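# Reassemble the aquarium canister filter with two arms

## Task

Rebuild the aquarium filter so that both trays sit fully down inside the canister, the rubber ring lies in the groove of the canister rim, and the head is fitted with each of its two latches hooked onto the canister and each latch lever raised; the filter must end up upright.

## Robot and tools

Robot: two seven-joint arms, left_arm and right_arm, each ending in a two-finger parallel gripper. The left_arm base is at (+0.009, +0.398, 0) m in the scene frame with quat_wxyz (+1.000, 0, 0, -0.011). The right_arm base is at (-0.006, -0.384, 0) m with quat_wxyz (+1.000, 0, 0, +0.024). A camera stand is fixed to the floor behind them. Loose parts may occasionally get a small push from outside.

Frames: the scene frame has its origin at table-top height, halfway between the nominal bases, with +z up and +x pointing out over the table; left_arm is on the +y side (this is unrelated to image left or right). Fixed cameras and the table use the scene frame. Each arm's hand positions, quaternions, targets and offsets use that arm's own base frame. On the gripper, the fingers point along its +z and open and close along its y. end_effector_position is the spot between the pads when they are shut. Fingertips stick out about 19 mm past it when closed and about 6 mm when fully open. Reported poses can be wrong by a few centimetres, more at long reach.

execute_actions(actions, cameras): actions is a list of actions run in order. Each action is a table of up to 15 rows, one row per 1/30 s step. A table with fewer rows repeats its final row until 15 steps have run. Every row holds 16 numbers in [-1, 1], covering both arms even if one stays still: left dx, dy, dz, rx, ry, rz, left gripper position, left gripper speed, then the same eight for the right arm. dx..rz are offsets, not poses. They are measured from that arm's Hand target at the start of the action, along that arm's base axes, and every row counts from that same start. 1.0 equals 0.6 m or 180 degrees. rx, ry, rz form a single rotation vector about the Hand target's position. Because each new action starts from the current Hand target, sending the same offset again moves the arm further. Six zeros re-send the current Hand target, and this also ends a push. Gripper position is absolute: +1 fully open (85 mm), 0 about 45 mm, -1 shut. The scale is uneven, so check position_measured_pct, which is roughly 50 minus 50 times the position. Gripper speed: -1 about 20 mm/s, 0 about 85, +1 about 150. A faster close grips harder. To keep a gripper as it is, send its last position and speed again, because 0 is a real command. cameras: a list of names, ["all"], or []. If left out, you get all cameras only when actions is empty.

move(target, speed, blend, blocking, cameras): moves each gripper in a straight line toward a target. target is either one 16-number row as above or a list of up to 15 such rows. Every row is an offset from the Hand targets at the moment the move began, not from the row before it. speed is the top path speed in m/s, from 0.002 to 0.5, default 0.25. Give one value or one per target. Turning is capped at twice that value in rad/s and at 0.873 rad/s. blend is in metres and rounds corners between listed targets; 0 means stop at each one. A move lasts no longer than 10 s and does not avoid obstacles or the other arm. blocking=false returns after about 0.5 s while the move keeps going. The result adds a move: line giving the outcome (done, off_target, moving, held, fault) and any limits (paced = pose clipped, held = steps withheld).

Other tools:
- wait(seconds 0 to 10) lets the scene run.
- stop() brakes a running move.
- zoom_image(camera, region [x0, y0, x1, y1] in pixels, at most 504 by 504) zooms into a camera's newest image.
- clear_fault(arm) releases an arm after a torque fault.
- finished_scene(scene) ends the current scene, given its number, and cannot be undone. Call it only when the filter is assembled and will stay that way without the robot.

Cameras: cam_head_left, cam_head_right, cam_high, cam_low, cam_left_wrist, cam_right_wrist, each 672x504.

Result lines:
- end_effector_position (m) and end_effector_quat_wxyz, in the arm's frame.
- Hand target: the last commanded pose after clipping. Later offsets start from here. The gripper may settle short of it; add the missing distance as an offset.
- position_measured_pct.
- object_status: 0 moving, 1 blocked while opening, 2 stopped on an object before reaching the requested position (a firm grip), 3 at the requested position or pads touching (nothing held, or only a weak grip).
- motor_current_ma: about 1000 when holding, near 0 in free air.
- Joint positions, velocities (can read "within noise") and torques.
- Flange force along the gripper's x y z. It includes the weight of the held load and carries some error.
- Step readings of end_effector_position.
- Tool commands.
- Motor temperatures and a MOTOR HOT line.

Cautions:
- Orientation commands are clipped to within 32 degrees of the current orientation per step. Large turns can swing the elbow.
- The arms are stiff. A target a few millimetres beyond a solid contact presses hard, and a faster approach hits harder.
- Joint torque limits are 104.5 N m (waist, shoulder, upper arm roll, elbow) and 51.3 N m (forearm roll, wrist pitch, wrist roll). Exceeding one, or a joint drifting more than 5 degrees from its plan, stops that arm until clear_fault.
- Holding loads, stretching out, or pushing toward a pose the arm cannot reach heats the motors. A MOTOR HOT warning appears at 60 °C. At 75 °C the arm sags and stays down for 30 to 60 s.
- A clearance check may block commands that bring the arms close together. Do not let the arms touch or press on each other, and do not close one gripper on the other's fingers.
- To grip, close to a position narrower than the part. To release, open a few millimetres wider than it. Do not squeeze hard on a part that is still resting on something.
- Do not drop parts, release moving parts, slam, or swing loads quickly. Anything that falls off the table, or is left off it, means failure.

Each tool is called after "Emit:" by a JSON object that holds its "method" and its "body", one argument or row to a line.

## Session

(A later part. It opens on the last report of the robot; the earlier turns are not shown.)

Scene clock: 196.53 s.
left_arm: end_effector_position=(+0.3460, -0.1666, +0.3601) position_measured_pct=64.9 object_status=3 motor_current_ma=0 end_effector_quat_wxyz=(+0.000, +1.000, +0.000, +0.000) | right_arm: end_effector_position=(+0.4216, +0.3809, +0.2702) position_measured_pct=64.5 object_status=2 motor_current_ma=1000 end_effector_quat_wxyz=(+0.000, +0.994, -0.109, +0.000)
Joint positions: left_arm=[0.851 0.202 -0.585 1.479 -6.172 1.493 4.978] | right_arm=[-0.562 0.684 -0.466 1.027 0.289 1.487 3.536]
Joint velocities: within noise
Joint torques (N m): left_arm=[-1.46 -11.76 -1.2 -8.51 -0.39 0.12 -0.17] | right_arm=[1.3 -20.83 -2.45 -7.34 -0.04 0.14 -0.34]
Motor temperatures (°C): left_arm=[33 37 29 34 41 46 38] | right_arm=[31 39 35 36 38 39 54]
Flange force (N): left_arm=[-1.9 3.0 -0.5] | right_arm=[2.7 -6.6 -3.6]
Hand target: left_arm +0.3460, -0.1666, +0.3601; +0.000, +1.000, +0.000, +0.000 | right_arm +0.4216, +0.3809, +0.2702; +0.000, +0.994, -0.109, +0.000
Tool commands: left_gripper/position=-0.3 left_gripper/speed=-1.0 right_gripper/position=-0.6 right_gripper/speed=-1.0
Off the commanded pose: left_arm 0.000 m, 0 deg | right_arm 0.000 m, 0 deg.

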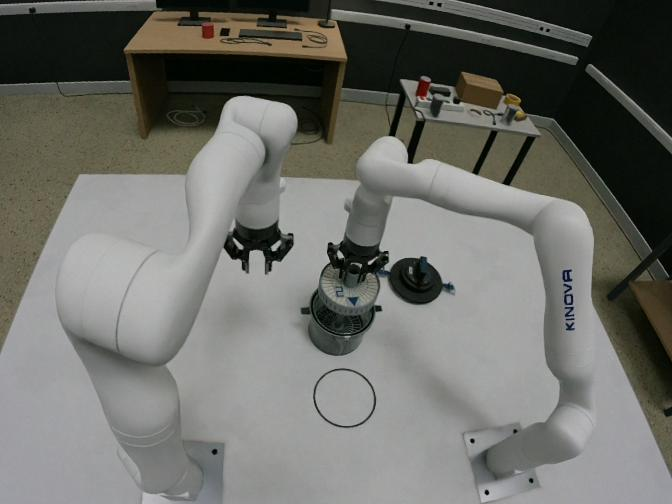

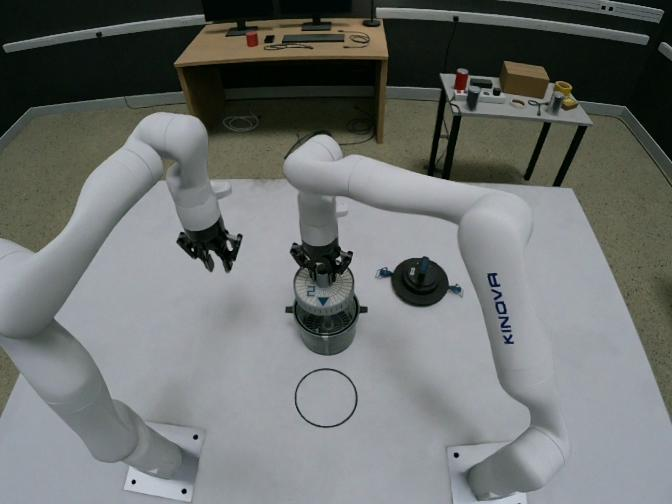

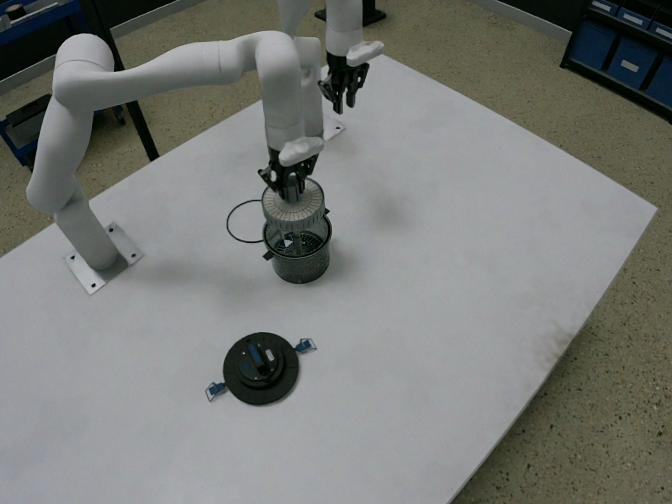

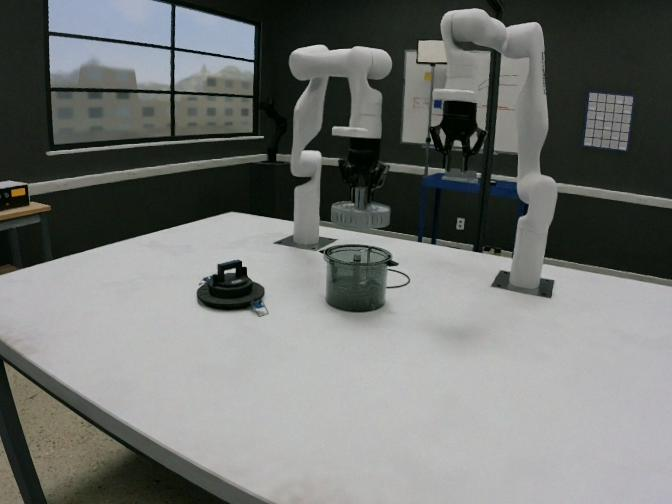

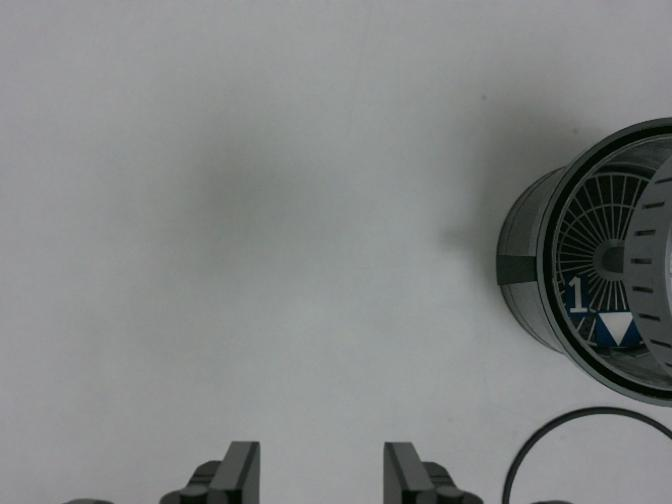

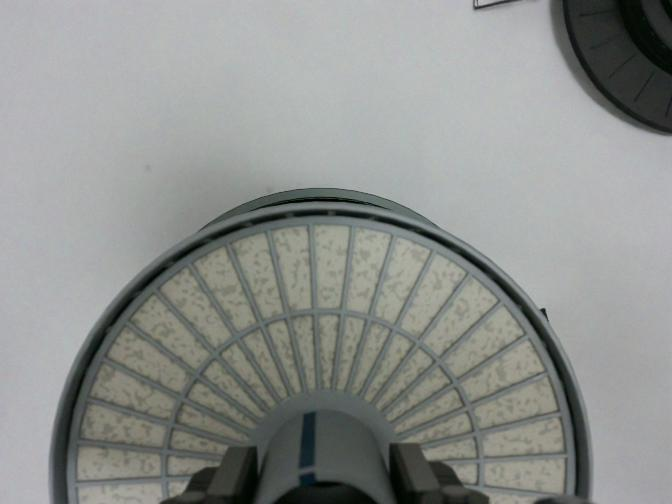

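Emit:
{"method": "move", "body": {
  "target": [0,0,0,0,0,0,-0.3,-1,0,0,-0.1333,0,0,0,-0.6,-1],
  "speed": 0.1,
  "cameras": ["all"]
}}

Emit:
{"method": "zoom_image", "body": {
  "camera": "cam_right_wrist",
  "region": [40, 180, 336, 504]
}}

Emit:
{"method": "zoom_image", "body": {
  "camera": "cam_right_wrist",
  "region": [310, 180, 606, 504]
}}

Emit:
{"method": "zoom_image", "body": {
  "camera": "cam_head_right",
  "region": [280, 260, 380, 360]
}}

Emit:
{"method": "zoom_image", "body": {
  "camera": "cam_head_left",
  "region": [295, 270, 395, 360]
}}

Emit:
{"method": "zoom_image", "body": {
  "camera": "cam_low",
  "region": [310, 210, 410, 310]
}}

Scene clock: 218.00 s.
left_arm: end_effector_position=(+0.3460, -0.1666, +0.3601) position_measured_pct=64.9 object_status=3 motor_current_ma=0 end_effector_quat_wxyz=(+0.000, +1.000, +0.000, +0.000) | right_arm: end_effector_position=(+0.4216, +0.3809, +0.1901) position_measured_pct=64.5 object_status=2 motor_current_ma=1000 end_effector_quat_wxyz=(+0.000, +0.994, -0.109, +0.000)
Joint positions: left_arm=[0.851 0.202 -0.585 1.479 -6.172 1.493 4.978] | right_arm=[-0.547 0.735 -0.457 1.2 0.315 1.274 3.502]
Joint torques (N m): left_arm=[-1.37 -11.78 -1.25 -8.5 -0.38 0.16 -0.16] | right_arm=[1.3 -21.06 -2.7 -6.91 -0.02 0.14 -0.33]
Flange force (N): left_arm=[-1.7 2.9 -0.4] | right_arm=[2.2 -6.0 -2.4]
Hand target: left_arm +0.3460, -0.1666, +0.3601; +0.000, +1.000, +0.000, +0.000 | right_arm +0.4216, +0.3809, +0.1902; +0.000, +0.994, -0.109, +0.000
Off the commanded pose: left_arm 0.000 m, 0 deg | right_arm 0.000 m, 0 deg.
move: done

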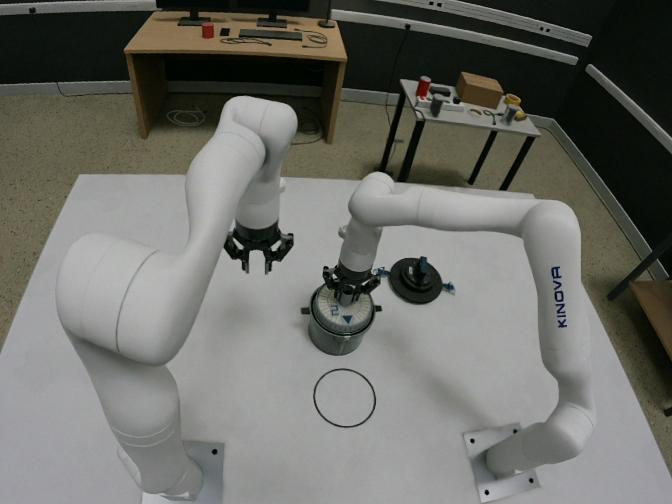

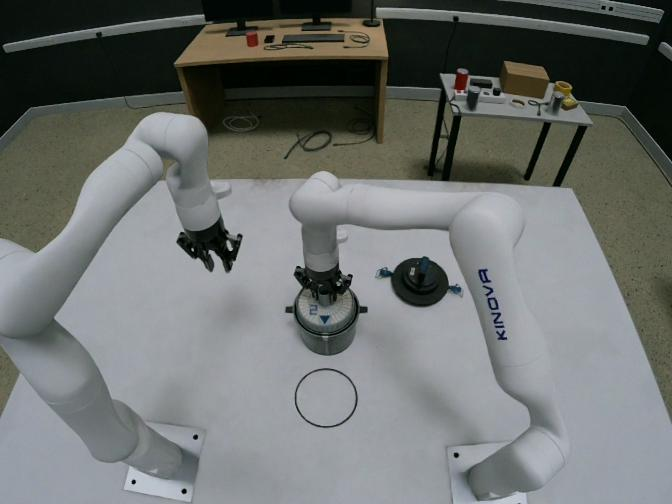

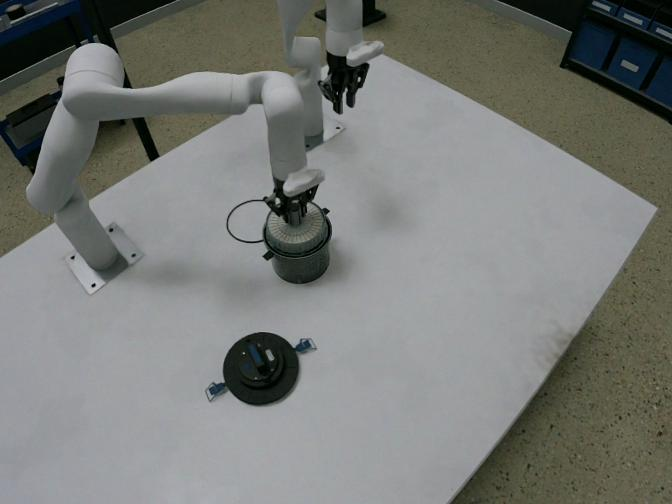

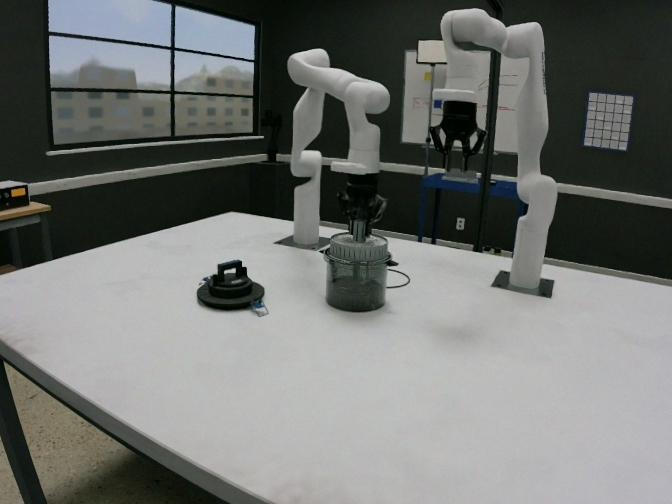

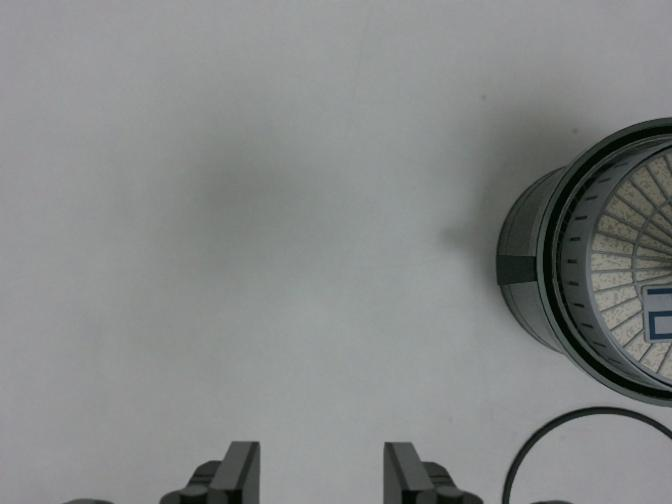

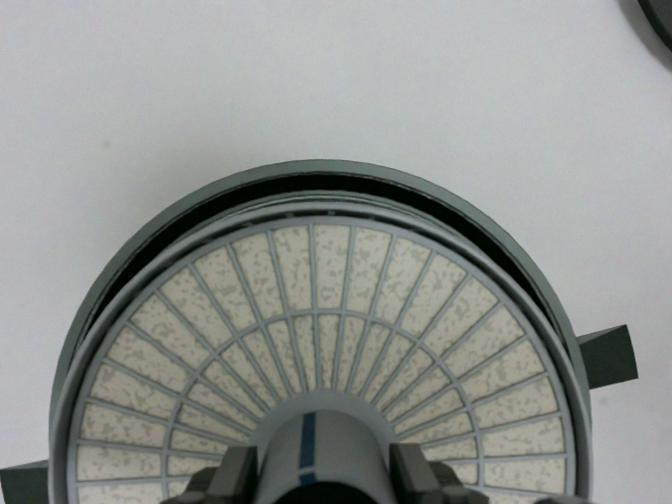

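Scaled by 1.556.

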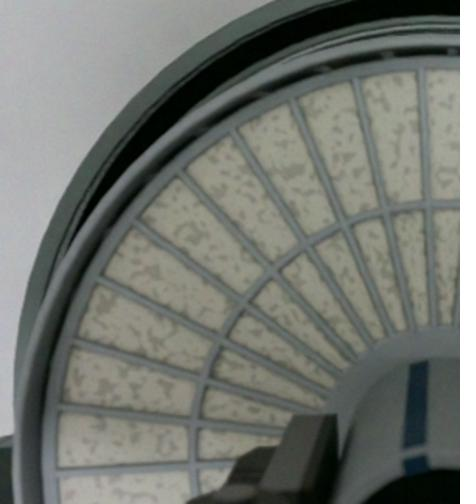

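Scaled by 1.556.

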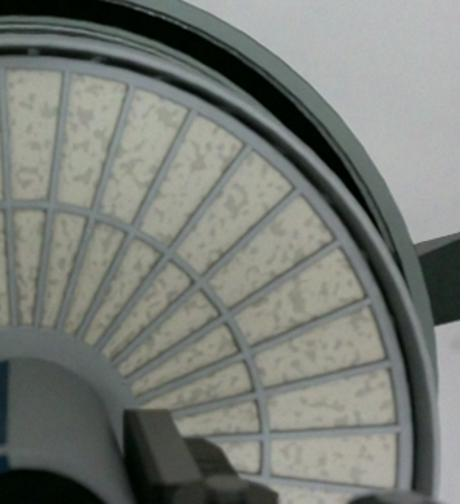

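Scaled by 5.040 from the camera's 672x504 image, which has a finer 960x720 frame.

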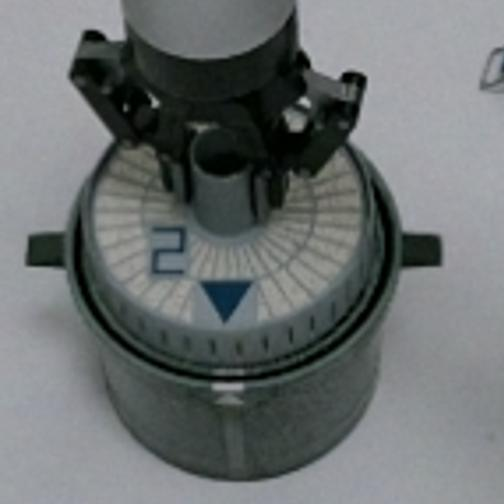

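Scaled by 5.040 from the camera's 672x504 image, which has a finer 960x720 frame.

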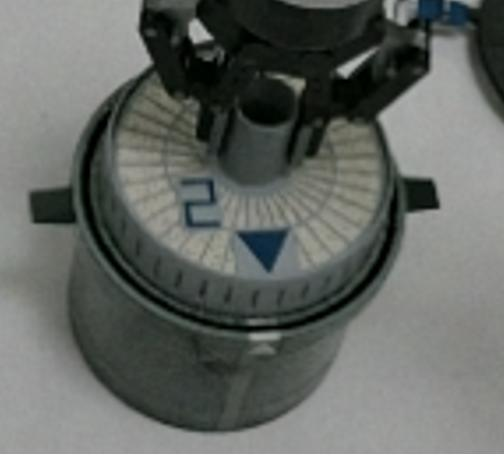

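Scaled by 5.040 from the camera's 672x504 image, which has a finer 960x720 frame.

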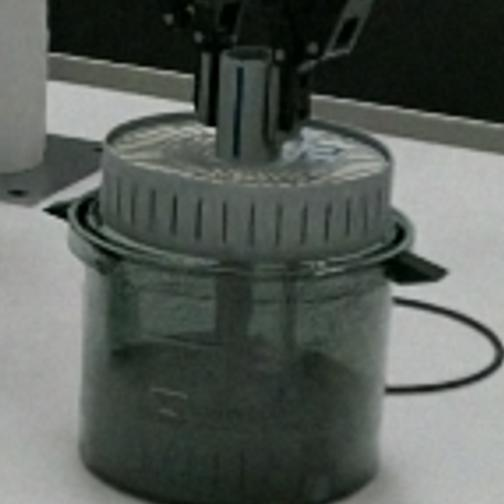

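Emit:
{"method": "move", "body": {
  "target": [
    [0,0,0,0,0,0,-0.3,-1,0.0037,-0.0008,0,0,0,0,-0.6,-1],
    [0,0,0,0,0,0,-0.3,-1,0.0037,-0.0008,-0.00417,0,0,0,-0.6,-1]
  ],
  "speed": 0.02
}}

Emit:
{"method": "move", "body": {
  "target": [0,0,0,0,0,0,-0.3,-1,0,0,-0.002,0,0,0,-0.6,-1],
  "speed": 0.02
}}

Scene clock: 230.77 s.
left_arm: end_effector_position=(+0.3460, -0.1666, +0.3601) position_measured_pct=64.9 object_status=3 motor_current_ma=0 end_effector_quat_wxyz=(+0.000, +1.000, +0.000, +0.000) | right_arm: end_effector_position=(+0.4239, +0.3804, +0.1878) position_measured_pct=64.5 object_status=2 motor_current_ma=1000 end_effector_quat_wxyz=(+0.000, +0.994, -0.109, +0.000)
Joint positions: left_arm=[0.851 0.202 -0.585 1.479 -6.172 1.493 4.978] | right_arm=[-0.545 0.74 -0.456 1.198 0.317 1.271 3.505]
Joint torques (N m): left_arm=[-1.45 -11.78 -1.23 -8.47 -0.36 0.12 -0.18] | right_arm=[1.11 -15.8 -2.12 -4.79 -0.03 -0.65 -0.32]
Flange force (N): left_arm=[-1.8 3.1 -0.6] | right_arm=[1.8 -4.8 -12.8]
Hand target: left_arm +0.3460, -0.1666, +0.3601; +0.000, +1.000, +0.000, +0.000 | right_arm +0.4239, +0.3804, +0.1877; +0.000, +0.994, -0.109, +0.000
Off the commanded pose: left_arm 0.000 m, 0 deg | right_arm 0.000 m, 0 deg.
move: done

Scene clock: 231.47 s.
left_arm: end_effector_position=(+0.3460, -0.1666, +0.3601) position_measured_pct=64.9 object_status=3 motor_current_ma=0 end_effector_quat_wxyz=(+0.000, +1.000, +0.000, +0.000) | right_arm: end_effector_position=(+0.4239, +0.3804, +0.1865) position_measured_pct=64.5 object_status=2 motor_current_ma=1000 end_effector_quat_wxyz=(+0.000, +0.994, -0.109, +0.000)
Joint positions: left_arm=[0.851 0.202 -0.585 1.479 -6.172 1.493 4.978] | right_arm=[-0.545 0.741 -0.456 1.2 0.317 1.268 3.505]
Joint torques (N m): left_arm=[-1.47 -11.8 -1.28 -8.43 -0.39 0.12 -0.16] | right_arm=[0.85 -5.52 -0.94 -1.4 0.18 -2.68 -0.29]
Flange force (N): left_arm=[-1.7 3.2 -0.7] | right_arm=[-0.4 -1.1 -33.0]
Hand target: left_arm +0.3460, -0.1666, +0.3601; +0.000, +1.000, +0.000, +0.000 | right_arm +0.4239, +0.3804, +0.1865; +0.000, +0.994, -0.109, +0.000
Off the commanded pose: left_arm 0.000 m, 0 deg | right_arm 0.000 m, 0 deg.
move: done

Emit:
{"method": "move", "body": {
  "target": [
    [0,0,0,0,0,0,-0.3,-1,0,0,0.005,0,0,0,-0.6,-1],
    [0,0,0,0,0,0,-0.3,-1,0.002,0.0027,0.005,0,0,0,-0.6,-1],
    [0,0,0,0,0,0,-0.3,-1,0.002,0.0027,0.002,0,0,0,-0.6,-1]
  ],
  "speed": 0.02
}}

Emit:
{"method": "move", "body": {
  "target": [0,0,0,0,0,0,-0.3,-1,0,0,-0.0018,0,0,0,-0.6,-1],
  "speed": 0.02
}}

Scene clock: 253.40 s.
left_arm: end_effector_position=(+0.3460, -0.1666, +0.3601) position_measured_pct=64.9 object_status=3 motor_current_ma=0 end_effector_quat_wxyz=(+0.000, +1.000, +0.000, +0.000) | right_arm: end_effector_position=(+0.4251, +0.3820, +0.1878) position_measured_pct=64.5 object_status=2 motor_current_ma=1000 end_effector_quat_wxyz=(+0.000, +0.994, -0.109, +0.000)
Joint positions: left_arm=[0.851 0.202 -0.585 1.479 -6.172 1.493 4.978] | right_arm=[-0.547 0.745 -0.456 1.189 0.317 1.275 3.506]
Joint torques (N m): left_arm=[-1.38 -11.79 -1.26 -8.46 -0.39 0.12 -0.23] | right_arm=[0.77 -15.43 -2.34 -4.04 -0.28 -0.22 -0.36]
Flange force (N): left_arm=[-1.7 3.2 -0.7] | right_arm=[3.2 -5.6 -13.2]
Hand target: left_arm +0.3460, -0.1666, +0.3601; +0.000, +1.000, +0.000, +0.000 | right_arm +0.4251, +0.3820, +0.1877; +0.000, +0.994, -0.109, +0.000
Off the commanded pose: left_arm 0.000 m, 0 deg | right_arm 0.000 m, 0 deg.
move: done

Scene clock: 254.10 s.
left_arm: end_effector_position=(+0.3460, -0.1666, +0.3601) position_measured_pct=64.9 object_status=3 motor_current_ma=0 end_effector_quat_wxyz=(+0.000, +1.000, +0.000, +0.000) | right_arm: end_effector_position=(+0.4251, +0.3820, +0.1866) position_measured_pct=64.5 object_status=2 motor_current_ma=1000 end_effector_quat_wxyz=(+0.000, +0.994, -0.109, +0.000)
Joint positions: left_arm=[0.851 0.202 -0.585 1.479 -6.172 1.493 4.978] | right_arm=[-0.547 0.746 -0.456 1.191 0.318 1.272 3.505]
Joint torques (N m): left_arm=[-1.45 -11.78 -1.26 -8.46 -0.37 0.12 -0.21] | right_arm=[0.14 -5.66 -1.47 -0.69 -0.26 -2.12 -0.34]
Flange force (N): left_arm=[-1.9 3.2 -0.6] | right_arm=[1.9 -2.0 -32.4]
Hand target: left_arm +0.3460, -0.1666, +0.3601; +0.000, +1.000, +0.000, +0.000 | right_arm +0.4251, +0.3820, +0.1866; +0.000, +0.994, -0.109, +0.000
Off the commanded pose: left_arm 0.000 m, 0 deg | right_arm 0.000 m, 0 deg.
move: done

Emit:
{"method": "move", "body": {
  "target": [
    [0,0,0,0,0,0,-0.3,-1,0,0,0.005,0,0,0,-0.6,-1],
    [0,0,0,0,0,0,-0.3,-1,-0.0055,-0.0033,0.005,0,0,0.0139,-0.6,-1],
    [0,0,0,0,0,0,-0.3,-1,-0.0055,-0.0033,0.0017,0,0,0.0139,-0.6,-1],
    [0,0,0,0,0,0,-0.3,-1,-0.0055,-0.0033,0.001,0,0,0.0139,-0.6,-1]
  ],
  "speed": 0.02
}}

Emit:
{"method": "move", "body": {
  "target": [
    [0,0,0,0,0,0,-0.3,-1,0,0,0.0025,0,0,0.0111,-0.6,-1],
    [0,0,0,0,0,0,-0.3,-1,0,0,0,0,0,0.0111,-0.6,-1]
  ],
  "speed": 0.02
}}

Scene clock: 287.27 s.
left_arm: end_effector_position=(+0.3460, -0.1666, +0.3601) position_measured_pct=64.9 object_status=3 motor_current_ma=0 end_effector_quat_wxyz=(+0.000, +1.000, +0.000, +0.000) | right_arm: end_effector_position=(+0.4218, +0.3800, +0.1873) position_measured_pct=64.5 object_status=2 motor_current_ma=1000 end_effector_quat_wxyz=(+0.000, +0.996, -0.087, +0.000)
Joint positions: left_arm=[0.851 0.202 -0.585 1.479 -6.172 1.493 4.978] | right_arm=[-0.54 0.738 -0.467 1.207 0.323 1.267 3.541]
Joint torques (N m): left_arm=[-1.47 -11.8 -1.27 -8.51 -0.37 0.12 -0.16] | right_arm=[1.75 -11.69 -1.06 -3.62 0.47 -1.46 -0.29]
Flange force (N): left_arm=[-1.9 3.1 -0.5] | right_arm=[-0.3 -3.7 -20.8]
Hand target: left_arm +0.3460, -0.1666, +0.3601; +0.000, +1.000, +0.000, +0.000 | right_arm +0.4218, +0.3800, +0.1872; +0.000, +0.996, -0.087, +0.000
Off the commanded pose: left_arm 0.000 m, 0 deg | right_arm 0.000 m, 0 deg.
move: done

Scene clock: 288.50 s.
left_arm: end_effector_position=(+0.3460, -0.1666, +0.3601) position_measured_pct=64.9 object_status=3 motor_current_ma=0 end_effector_quat_wxyz=(+0.000, +1.000, +0.000, +0.000) | right_arm: end_effector_position=(+0.4218, +0.3801, +0.1873) position_measured_pct=64.5 object_status=2 motor_current_ma=1000 end_effector_quat_wxyz=(-0.001, +0.998, -0.070, +0.000)
Joint positions: left_arm=[0.851 0.202 -0.585 1.479 -6.172 1.493 4.978] | right_arm=[-0.537 0.739 -0.475 1.206 0.329 1.269 3.572]
Joint torques (N m): left_arm=[-1.41 -11.76 -1.25 -8.46 -0.37 0.14 -0.15] | right_arm=[1.05 -11.89 -1.72 -3.69 0.04 -1.57 -0.23]
Flange force (N): left_arm=[-1.7 3.0 -0.6] | right_arm=[0.7 -3.0 -20.4]
Hand target: left_arm +0.3460, -0.1666, +0.3601; +0.000, +1.000, +0.000, +0.000 | right_arm +0.4218, +0.3800, +0.1872; +0.000, +0.998, -0.070, +0.000
Off the commanded pose: left_arm 0.000 m, 0 deg | right_arm 0.000 m, 0 deg.
move: done

Emit:
{"method": "move", "body": {
  "target": [
    [0,0,0,0,0,0,-0.3,-1,0,0,0.005,0,0,0,-0.6,-1],
    [0.09,0.0777,-0.25,-0.3849,-0.3849,-0.3849,-0.3,-1,0,0,0.005,0,0,0,-0.6,-1],
    [0.09,0.0777,-0.415,-0.3849,-0.3849,-0.3849,-0.3,-1,0,0,0.005,0,0,0,-0.6,-1]
  ],
  "speed": 0.25,
  "cameras": ["cam_left_wrist","cam_head_left"]
}}

Scene clock: 301.33 s.
left_arm: end_effector_position=(+0.4001, -0.1199, +0.1111) position_measured_pct=64.9 object_status=3 motor_current_ma=0 end_effector_quat_wxyz=(+0.500, +0.499, -0.500, +0.500) | right_arm: end_effector_position=(+0.4218, +0.3800, +0.1902) position_measured_pct=64.5 object_status=2 motor_current_ma=1000 end_effector_quat_wxyz=(+0.000, +0.998, -0.070, +0.000)
Joint positions: left_arm=[-0.228 1.281 -0.396 1.749 -5.034 1.973 1.571] | right_arm=[-0.537 0.737 -0.476 1.201 0.327 1.276 3.574]
Joint torques (N m): left_arm=[-1.44 -19.17 -0.41 -0.07 -0.32 3.1 -0.2] | right_arm=[1.3 -21.05 -2.84 -6.87 -0.05 0.15 -0.32]
Flange force (N): left_arm=[0.7 -2.1 3.2] | right_arm=[2.7 -5.9 -2.4]
Hand target: left_arm +0.4001, -0.1199, +0.1111; +0.500, +0.499, -0.500, +0.500 | right_arm +0.4218, +0.3800, +0.1902; +0.000, +0.998, -0.070, +0.000
Off the commanded pose: left_arm 0.000 m, 0 deg | right_arm 0.000 m, 0 deg.
move: done
Images, in order (width x height): cam_head_left 672x504, cam_left_wrist 672x504.

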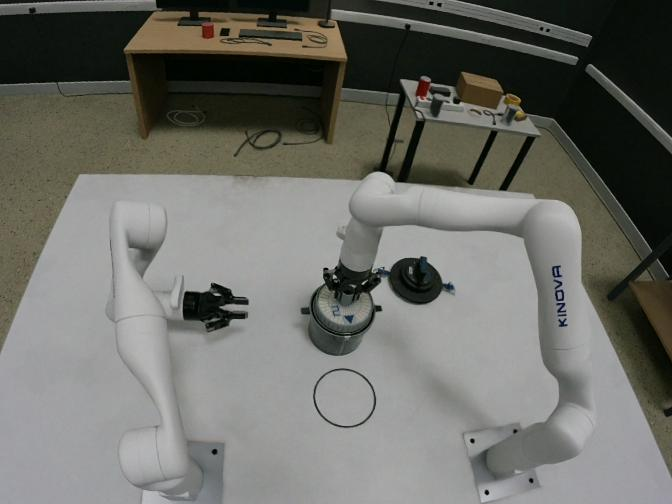

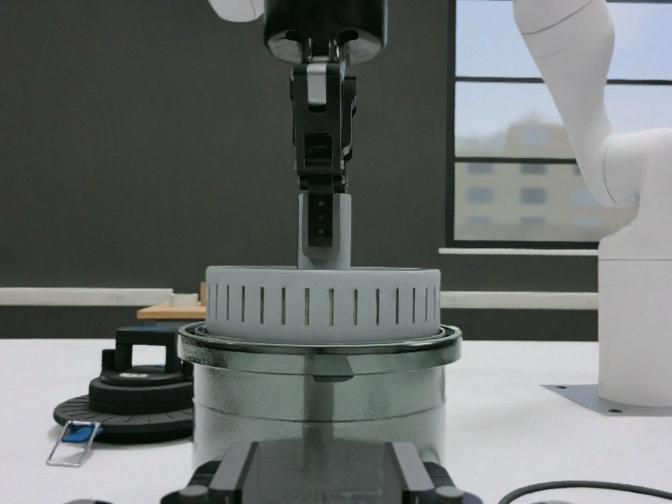

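Emit:
{"method": "zoom_image", "body": {
  "camera": "cam_left_wrist",
  "region": [160, 250, 480, 450]
}}

Scaled by 1.575.

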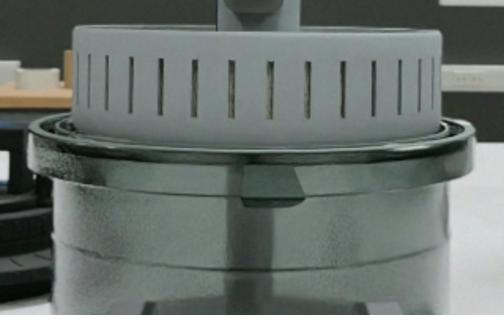

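Emit:
{"method": "move", "body": {
  "target": [0.2995,-0.1278,0,0,0,-0.25,-0.3,-1,0.0045,0,0,0,0,0,-0.6,-1],
  "speed": 0.2,
  "cameras": ["cam_left_wrist","cam_head_left"]
}}

Emit:
{"method": "zoom_image", "body": {
  "camera": "cam_left_wrist",
  "region": [160, 250, 480, 450]
}}

Scene clock: 318.53 s.
left_arm: end_effector_position=(+0.5787, -0.1968, +0.1113) position_measured_pct=64.9 object_status=3 motor_current_ma=0 end_effector_quat_wxyz=(+0.567, +0.385, -0.634, +0.358) | right_arm: end_effector_position=(+0.4245, +0.3800, +0.1902) position_measured_pct=64.5 object_status=2 motor_current_ma=1000 end_effector_quat_wxyz=(+0.000, +0.998, -0.070, +0.000)
Joint positions: left_arm=[-0.163 1.734 0.431 0.102 -5.429 2.097 2.763] | right_arm=[-0.535 0.741 -0.475 1.192 0.328 1.28 3.578]
Joint torques (N m): left_arm=[-1.48 -26.55 2.9 -5.77 1.93 1.24 -0.17] | right_arm=[1.3 -21.15 -2.85 -6.9 -0.05 0.14 -0.33]
Flange force (N): left_arm=no reading | right_arm=[2.8 -5.9 -2.3]
Hand target: left_arm +0.5797, -0.1966, +0.1111; +0.653, +0.270, -0.653, +0.271 | right_arm +0.4245, +0.3800, +0.1902; +0.000, +0.998, -0.070, +0.000
Off the commanded pose: left_arm 0.001 m, 19 deg | right_arm 0.000 m, 0 deg.
joint sent to its limit (left arm) — joint 6 (wrist pitch), upper limit. The joint targets are off in orientation, not in position.
move: off_target (left_arm)
Images, in order (width x height): cam_head_left 672x504, cam_left_wrist 672x504.

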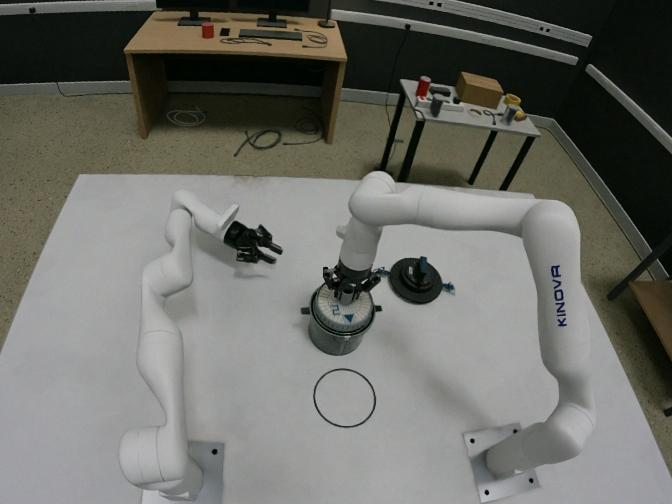

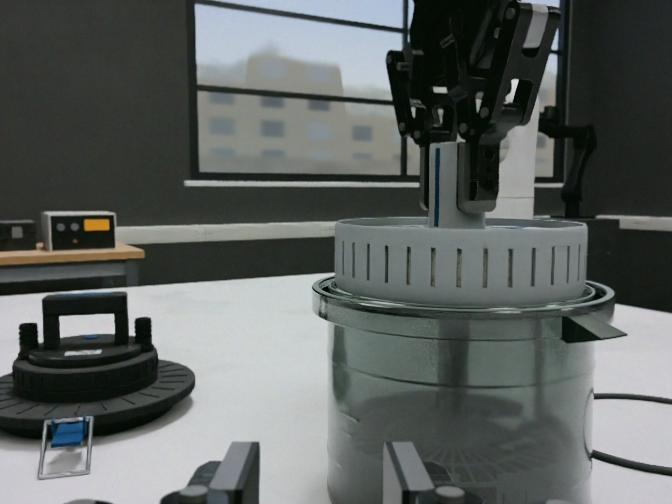

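Scaled by 1.575.

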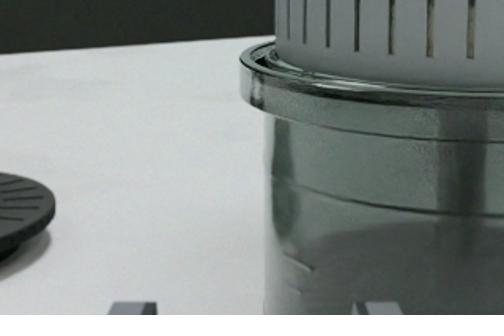

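Emit:
{"method": "zoom_image", "body": {
  "camera": "cam_left_wrist",
  "region": [300, 200, 640, 412]
}}

Scaled by 1.482.

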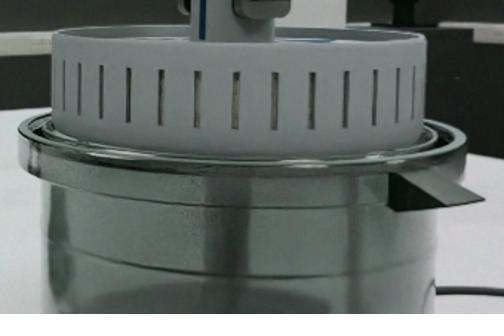

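Emit:
{"method": "zoom_image", "body": {
  "camera": "cam_left_wrist",
  "region": [380, 270, 540, 390]
}}

Emit:
{"method": "zoom_image", "body": {
  "camera": "cam_left_wrist",
  "region": [310, 270, 390, 350]
}}

Emit:
{"method": "zoom_image", "body": {
  "camera": "cam_left_wrist",
  "region": [550, 270, 630, 350]
}}

Scaled by 3.150.

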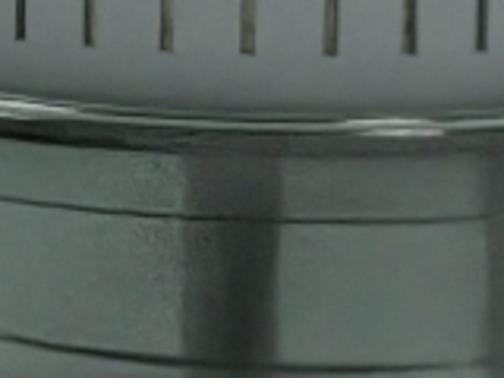

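Scaled by 6.300.

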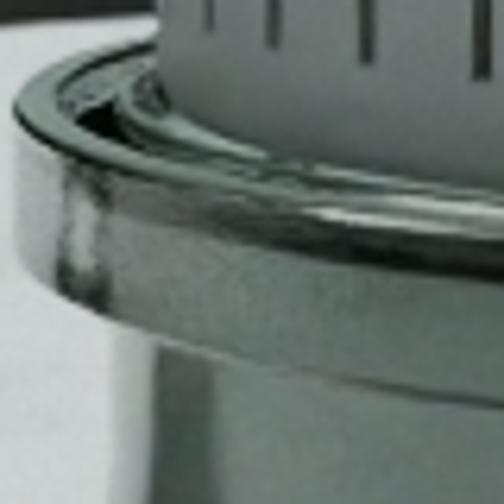

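Scaled by 6.300.

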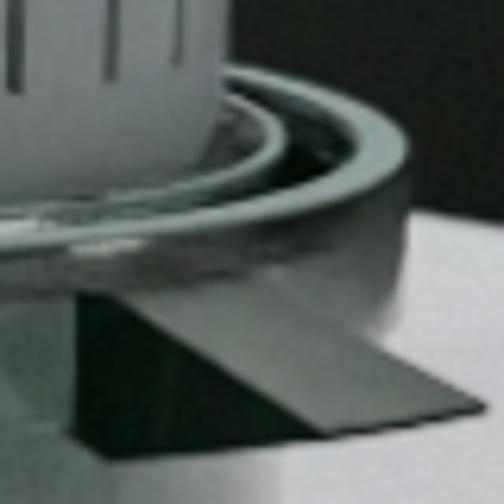

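Emit:
{"method": "execute_actions", "body": {
  "actions": [],
  "cameras": ["cam_low","cam_left_wrist","cam_right_wrist"]
}}

Emit:
{"method": "zoom_image", "body": {
  "camera": "cam_low",
  "region": [315, 220, 399, 283]
}}

Emit:
{"method": "zoom_image", "body": {
  "camera": "cam_right_wrist",
  "region": [30, 380, 130, 504]
}}

Emit:
{"method": "zoom_image", "body": {
  "camera": "cam_right_wrist",
  "region": [510, 380, 610, 504]
}}

Scene clock: 348.70 s.
left_arm: end_effector_position=(+0.5787, -0.1968, +0.1113) position_measured_pct=64.9 object_status=3 motor_current_ma=0 end_effector_quat_wxyz=(+0.567, +0.385, -0.634, +0.358) | right_arm: end_effector_position=(+0.4245, +0.3800, +0.1902) position_measured_pct=64.5 object_status=2 motor_current_ma=1000 end_effector_quat_wxyz=(+0.000, +0.998, -0.070, +0.000)
Joint positions: left_arm=[-0.163 1.734 0.431 0.102 -5.429 2.097 2.763] | right_arm=[-0.535 0.741 -0.475 1.192 0.328 1.28 3.578]
Joint velocities: within noise
Joint torques (N m): left_arm=[-1.42 -26.59 2.84 -5.75 1.93 1.21 -0.19] | right_arm=[1.29 -21.15 -2.84 -6.89 -0.05 0.15 -0.34]
Motor temperatures (°C): left_arm=[33 38 29 34 41 46 38] | right_arm=[31 39 35 36 38 39 54]
Flange force (N): left_arm=no reading | right_arm=[2.8 -5.9 -2.3]
Hand target: left_arm +0.5797, -0.1966, +0.1111; +0.653, +0.270, -0.653, +0.271 | right_arm +0.4245, +0.3800, +0.1902; +0.000, +0.998, -0.070, +0.000
Tool commands: left_gripper/position=-0.3 left_gripper/speed=-1.0 right_gripper/position=-0.6 right_gripper/speed=-1.0
Off the commanded pose: left_arm 0.001 m, 19 deg | right_arm 0.000 m, 0 deg.
Images, in order (width x height): cam_low 672x504, cam_left_wrist 672x504, cam_right_wrist 672x504.

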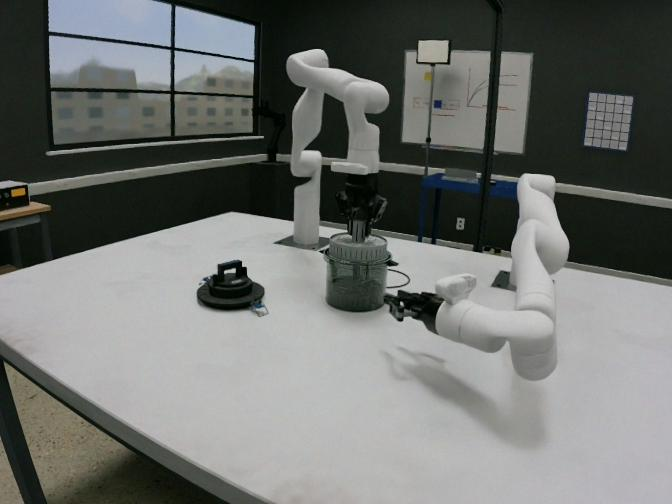

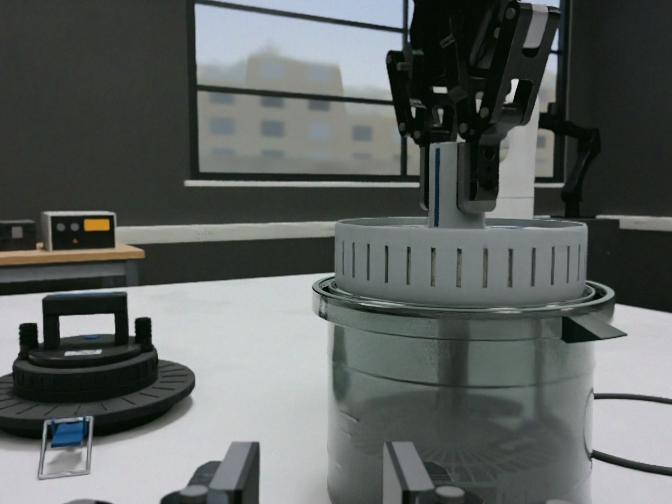

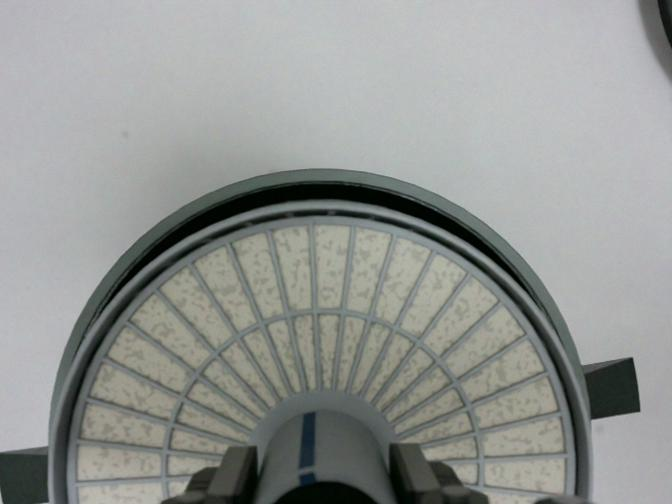

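Scaled by 6.000 from the camera's 672x504 image, which has a finer 960x720 frame.

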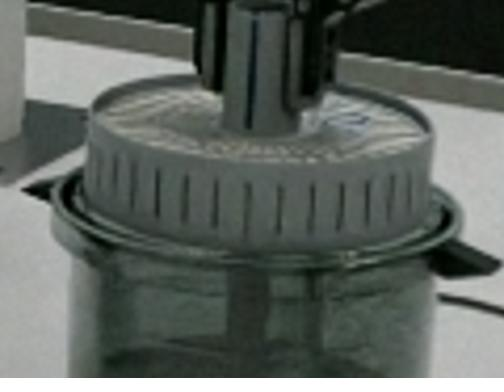

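Scaled by 4.065.

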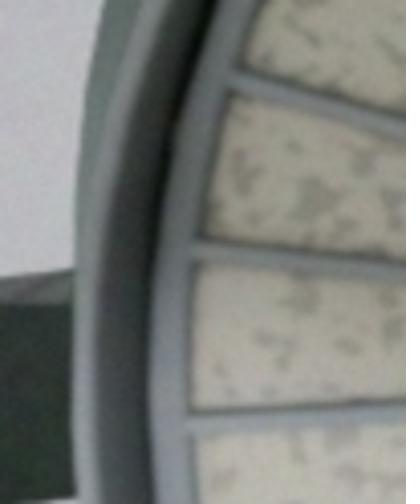

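Scaled by 4.065.

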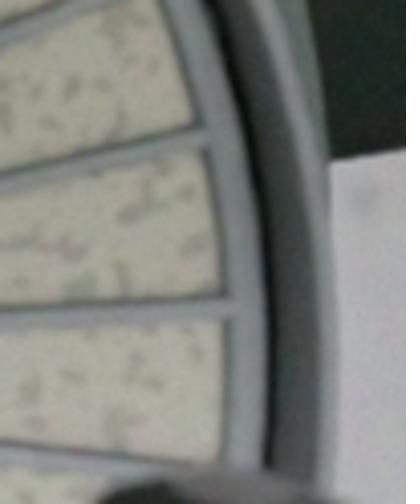

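Emit:
{"method": "zoom_image", "body": {
  "camera": "cam_right_wrist",
  "region": [60, 240, 140, 340]
}}

Emit:
{"method": "zoom_image", "body": {
  "camera": "cam_right_wrist",
  "region": [500, 240, 580, 340]
}}

Emit:
{"method": "zoom_image", "body": {
  "camera": "cam_right_wrist",
  "region": [270, 160, 370, 240]
}}

Scaled by 5.040.

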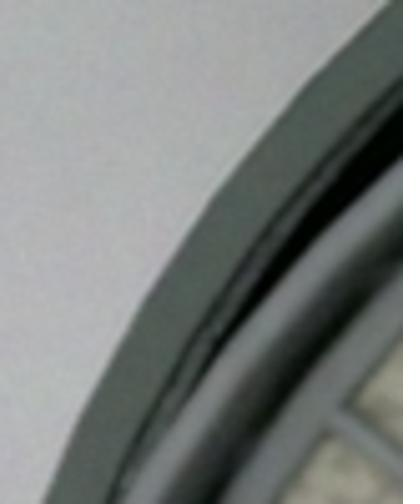

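Scaled by 5.040.

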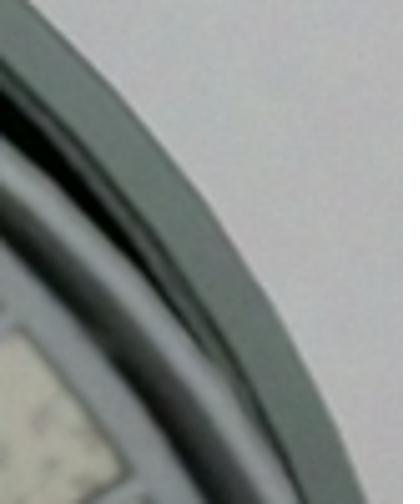

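Scaled by 5.040.

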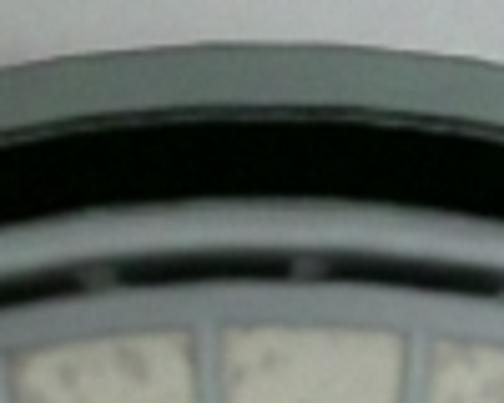

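Emit:
{"method": "zoom_image", "body": {
  "camera": "cam_left_wrist",
  "region": [400, 130, 520, 240]
}}

Emit:
{"method": "zoom_image", "body": {
  "camera": "cam_left_wrist",
  "region": [320, 330, 610, 504]
}}

Scaled by 4.200.

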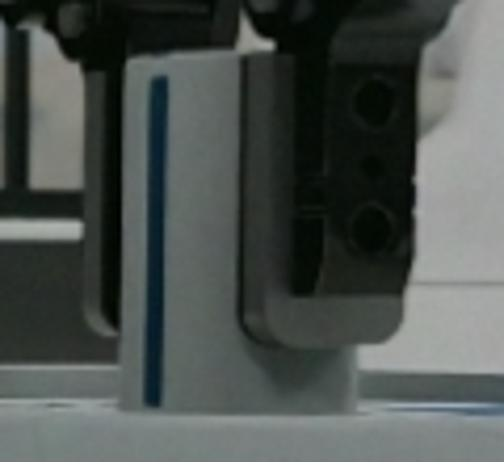

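Scaled by 1.738.

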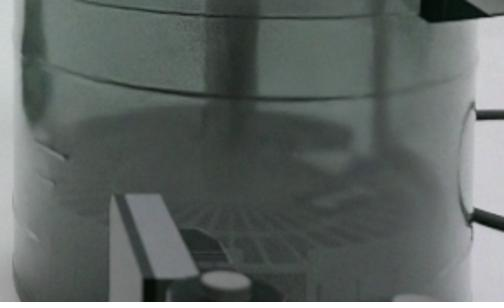

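Emit:
{"method": "move", "body": {
  "target": [
    [0,0,0,0,0,0,-0.3,-1,0.0017,-0.0012,0,0,0.0042,0,-0.6,-1],
    [0,0,0,0,0,0,-0.3,-1,0.0017,-0.0012,-0.0045,0,0.0042,0,-0.6,-1]
  ],
  "speed": 0.02,
  "cameras": ["cam_left_wrist"]
}}

Emit:
{"method": "zoom_image", "body": {
  "camera": "cam_left_wrist",
  "region": [300, 130, 630, 350]
}}

Scene clock: 395.57 s.
left_arm: end_effector_position=(+0.5787, -0.1968, +0.1113) position_measured_pct=64.9 object_status=3 motor_current_ma=0 end_effector_quat_wxyz=(+0.567, +0.385, -0.634, +0.358) | right_arm: end_effector_position=(+0.4255, +0.3793, +0.1875) position_measured_pct=64.5 object_status=2 motor_current_ma=1000 end_effector_quat_wxyz=(+0.000, +0.998, -0.070, -0.006)
Joint positions: left_arm=[-0.163 1.734 0.431 0.102 -5.429 2.097 2.763] | right_arm=[-0.53 0.752 -0.477 1.181 0.322 1.289 3.587]
Joint torques (N m): left_arm=[-1.43 -26.53 2.9 -5.74 1.95 1.25 -0.16] | right_arm=[1.29 -21.26 -2.88 -6.84 -0.06 0.15 -0.33]
Flange force (N): left_arm=no reading | right_arm=[2.9 -6.0 -2.5]
Hand target: left_arm +0.5787, -0.1968, +0.1113; +0.567, +0.385, -0.634, +0.358 (not the last commanded pose) | right_arm +0.4255, +0.3793, +0.1875; +0.000, +0.998, -0.070, -0.006
Off the commanded pose: left_arm 0.001 m, 19 deg | right_arm 0.000 m, 0 deg.
move: off_target (left_arm)
Images, in order (width x height): cam_left_wrist 672x504.

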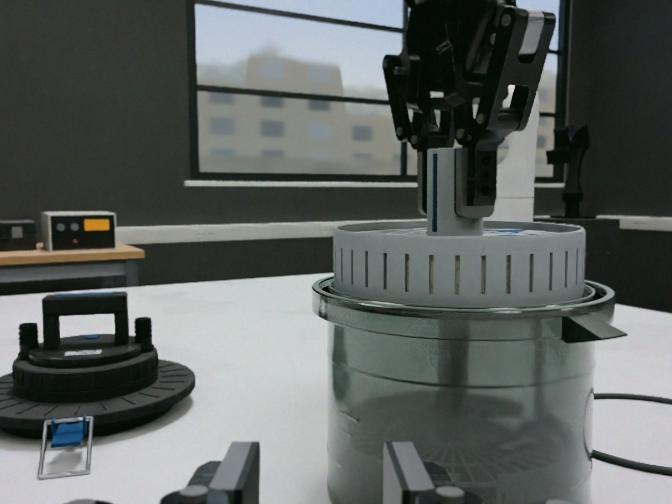

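Scaled by 1.527.

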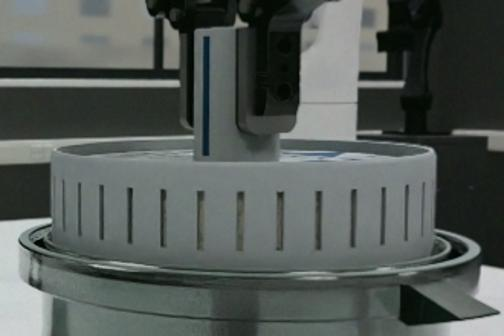

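Emit:
{"method": "move", "body": {
  "target": [
    [0,0,0,0,0,0,-0.3,-1,0,0,-0.0033,0,0,0,-0.6,-1]
  ],
  "speed": 0.02
}}

Emit:
{"method": "move", "body": {
  "target": [
    [0,0,0,0,0,0,-0.3,-1,0,0,-0.0033,0,0,0,-0.6,-1]
  ],
  "speed": 0.02
}}

Scene clock: 398.20 s.
left_arm: end_effector_position=(+0.5787, -0.1968, +0.1113) position_measured_pct=64.9 object_status=3 motor_current_ma=0 end_effector_quat_wxyz=(+0.567, +0.385, -0.634, +0.358) | right_arm: end_effector_position=(+0.4255, +0.3793, +0.1855) position_measured_pct=64.5 object_status=2 motor_current_ma=1000 end_effector_quat_wxyz=(+0.000, +0.998, -0.070, -0.006)
Joint positions: left_arm=[-0.163 1.734 0.431 0.102 -5.429 2.097 2.763] | right_arm=[-0.53 0.754 -0.477 1.185 0.323 1.284 3.586]
Joint torques (N m): left_arm=[-1.45 -26.54 2.92 -5.71 1.92 1.23 -0.16] | right_arm=[1.31 -21.24 -2.89 -6.82 -0.06 0.15 -0.33]
Flange force (N): left_arm=no reading | right_arm=[2.8 -6.0 -2.5]
Hand target: left_arm +0.5787, -0.1968, +0.1113; +0.567, +0.385, -0.634, +0.358 | right_arm +0.4255, +0.3793, +0.1855; +0.000, +0.998, -0.070, -0.006
Off the commanded pose: left_arm 0.000 m, 0 deg | right_arm 0.000 m, 0 deg.
move: done

Scene clock: 398.90 s.
left_arm: end_effector_position=(+0.5787, -0.1968, +0.1113) position_measured_pct=64.9 object_status=3 motor_current_ma=0 end_effector_quat_wxyz=(+0.567, +0.385, -0.634, +0.358) | right_arm: end_effector_position=(+0.4255, +0.3793, +0.1836) position_measured_pct=64.5 object_status=2 motor_current_ma=1000 end_effector_quat_wxyz=(+0.000, +0.998, -0.070, -0.006)
Joint positions: left_arm=[-0.163 1.734 0.431 0.102 -5.429 2.097 2.763] | right_arm=[-0.529 0.755 -0.476 1.188 0.324 1.279 3.586]
Joint torques (N m): left_arm=[-1.4 -26.52 2.86 -5.78 1.93 1.21 -0.14] | right_arm=[1.3 -21.28 -2.87 -6.83 -0.07 0.17 -0.33]
Flange force (N): left_arm=no reading | right_arm=[2.8 -5.9 -2.3]
Hand target: left_arm +0.5787, -0.1968, +0.1113; +0.567, +0.385, -0.634, +0.358 | right_arm +0.4255, +0.3793, +0.1836; +0.000, +0.998, -0.070, -0.006
Off the commanded pose: left_arm 0.000 m, 0 deg | right_arm 0.000 m, 0 deg.
move: done


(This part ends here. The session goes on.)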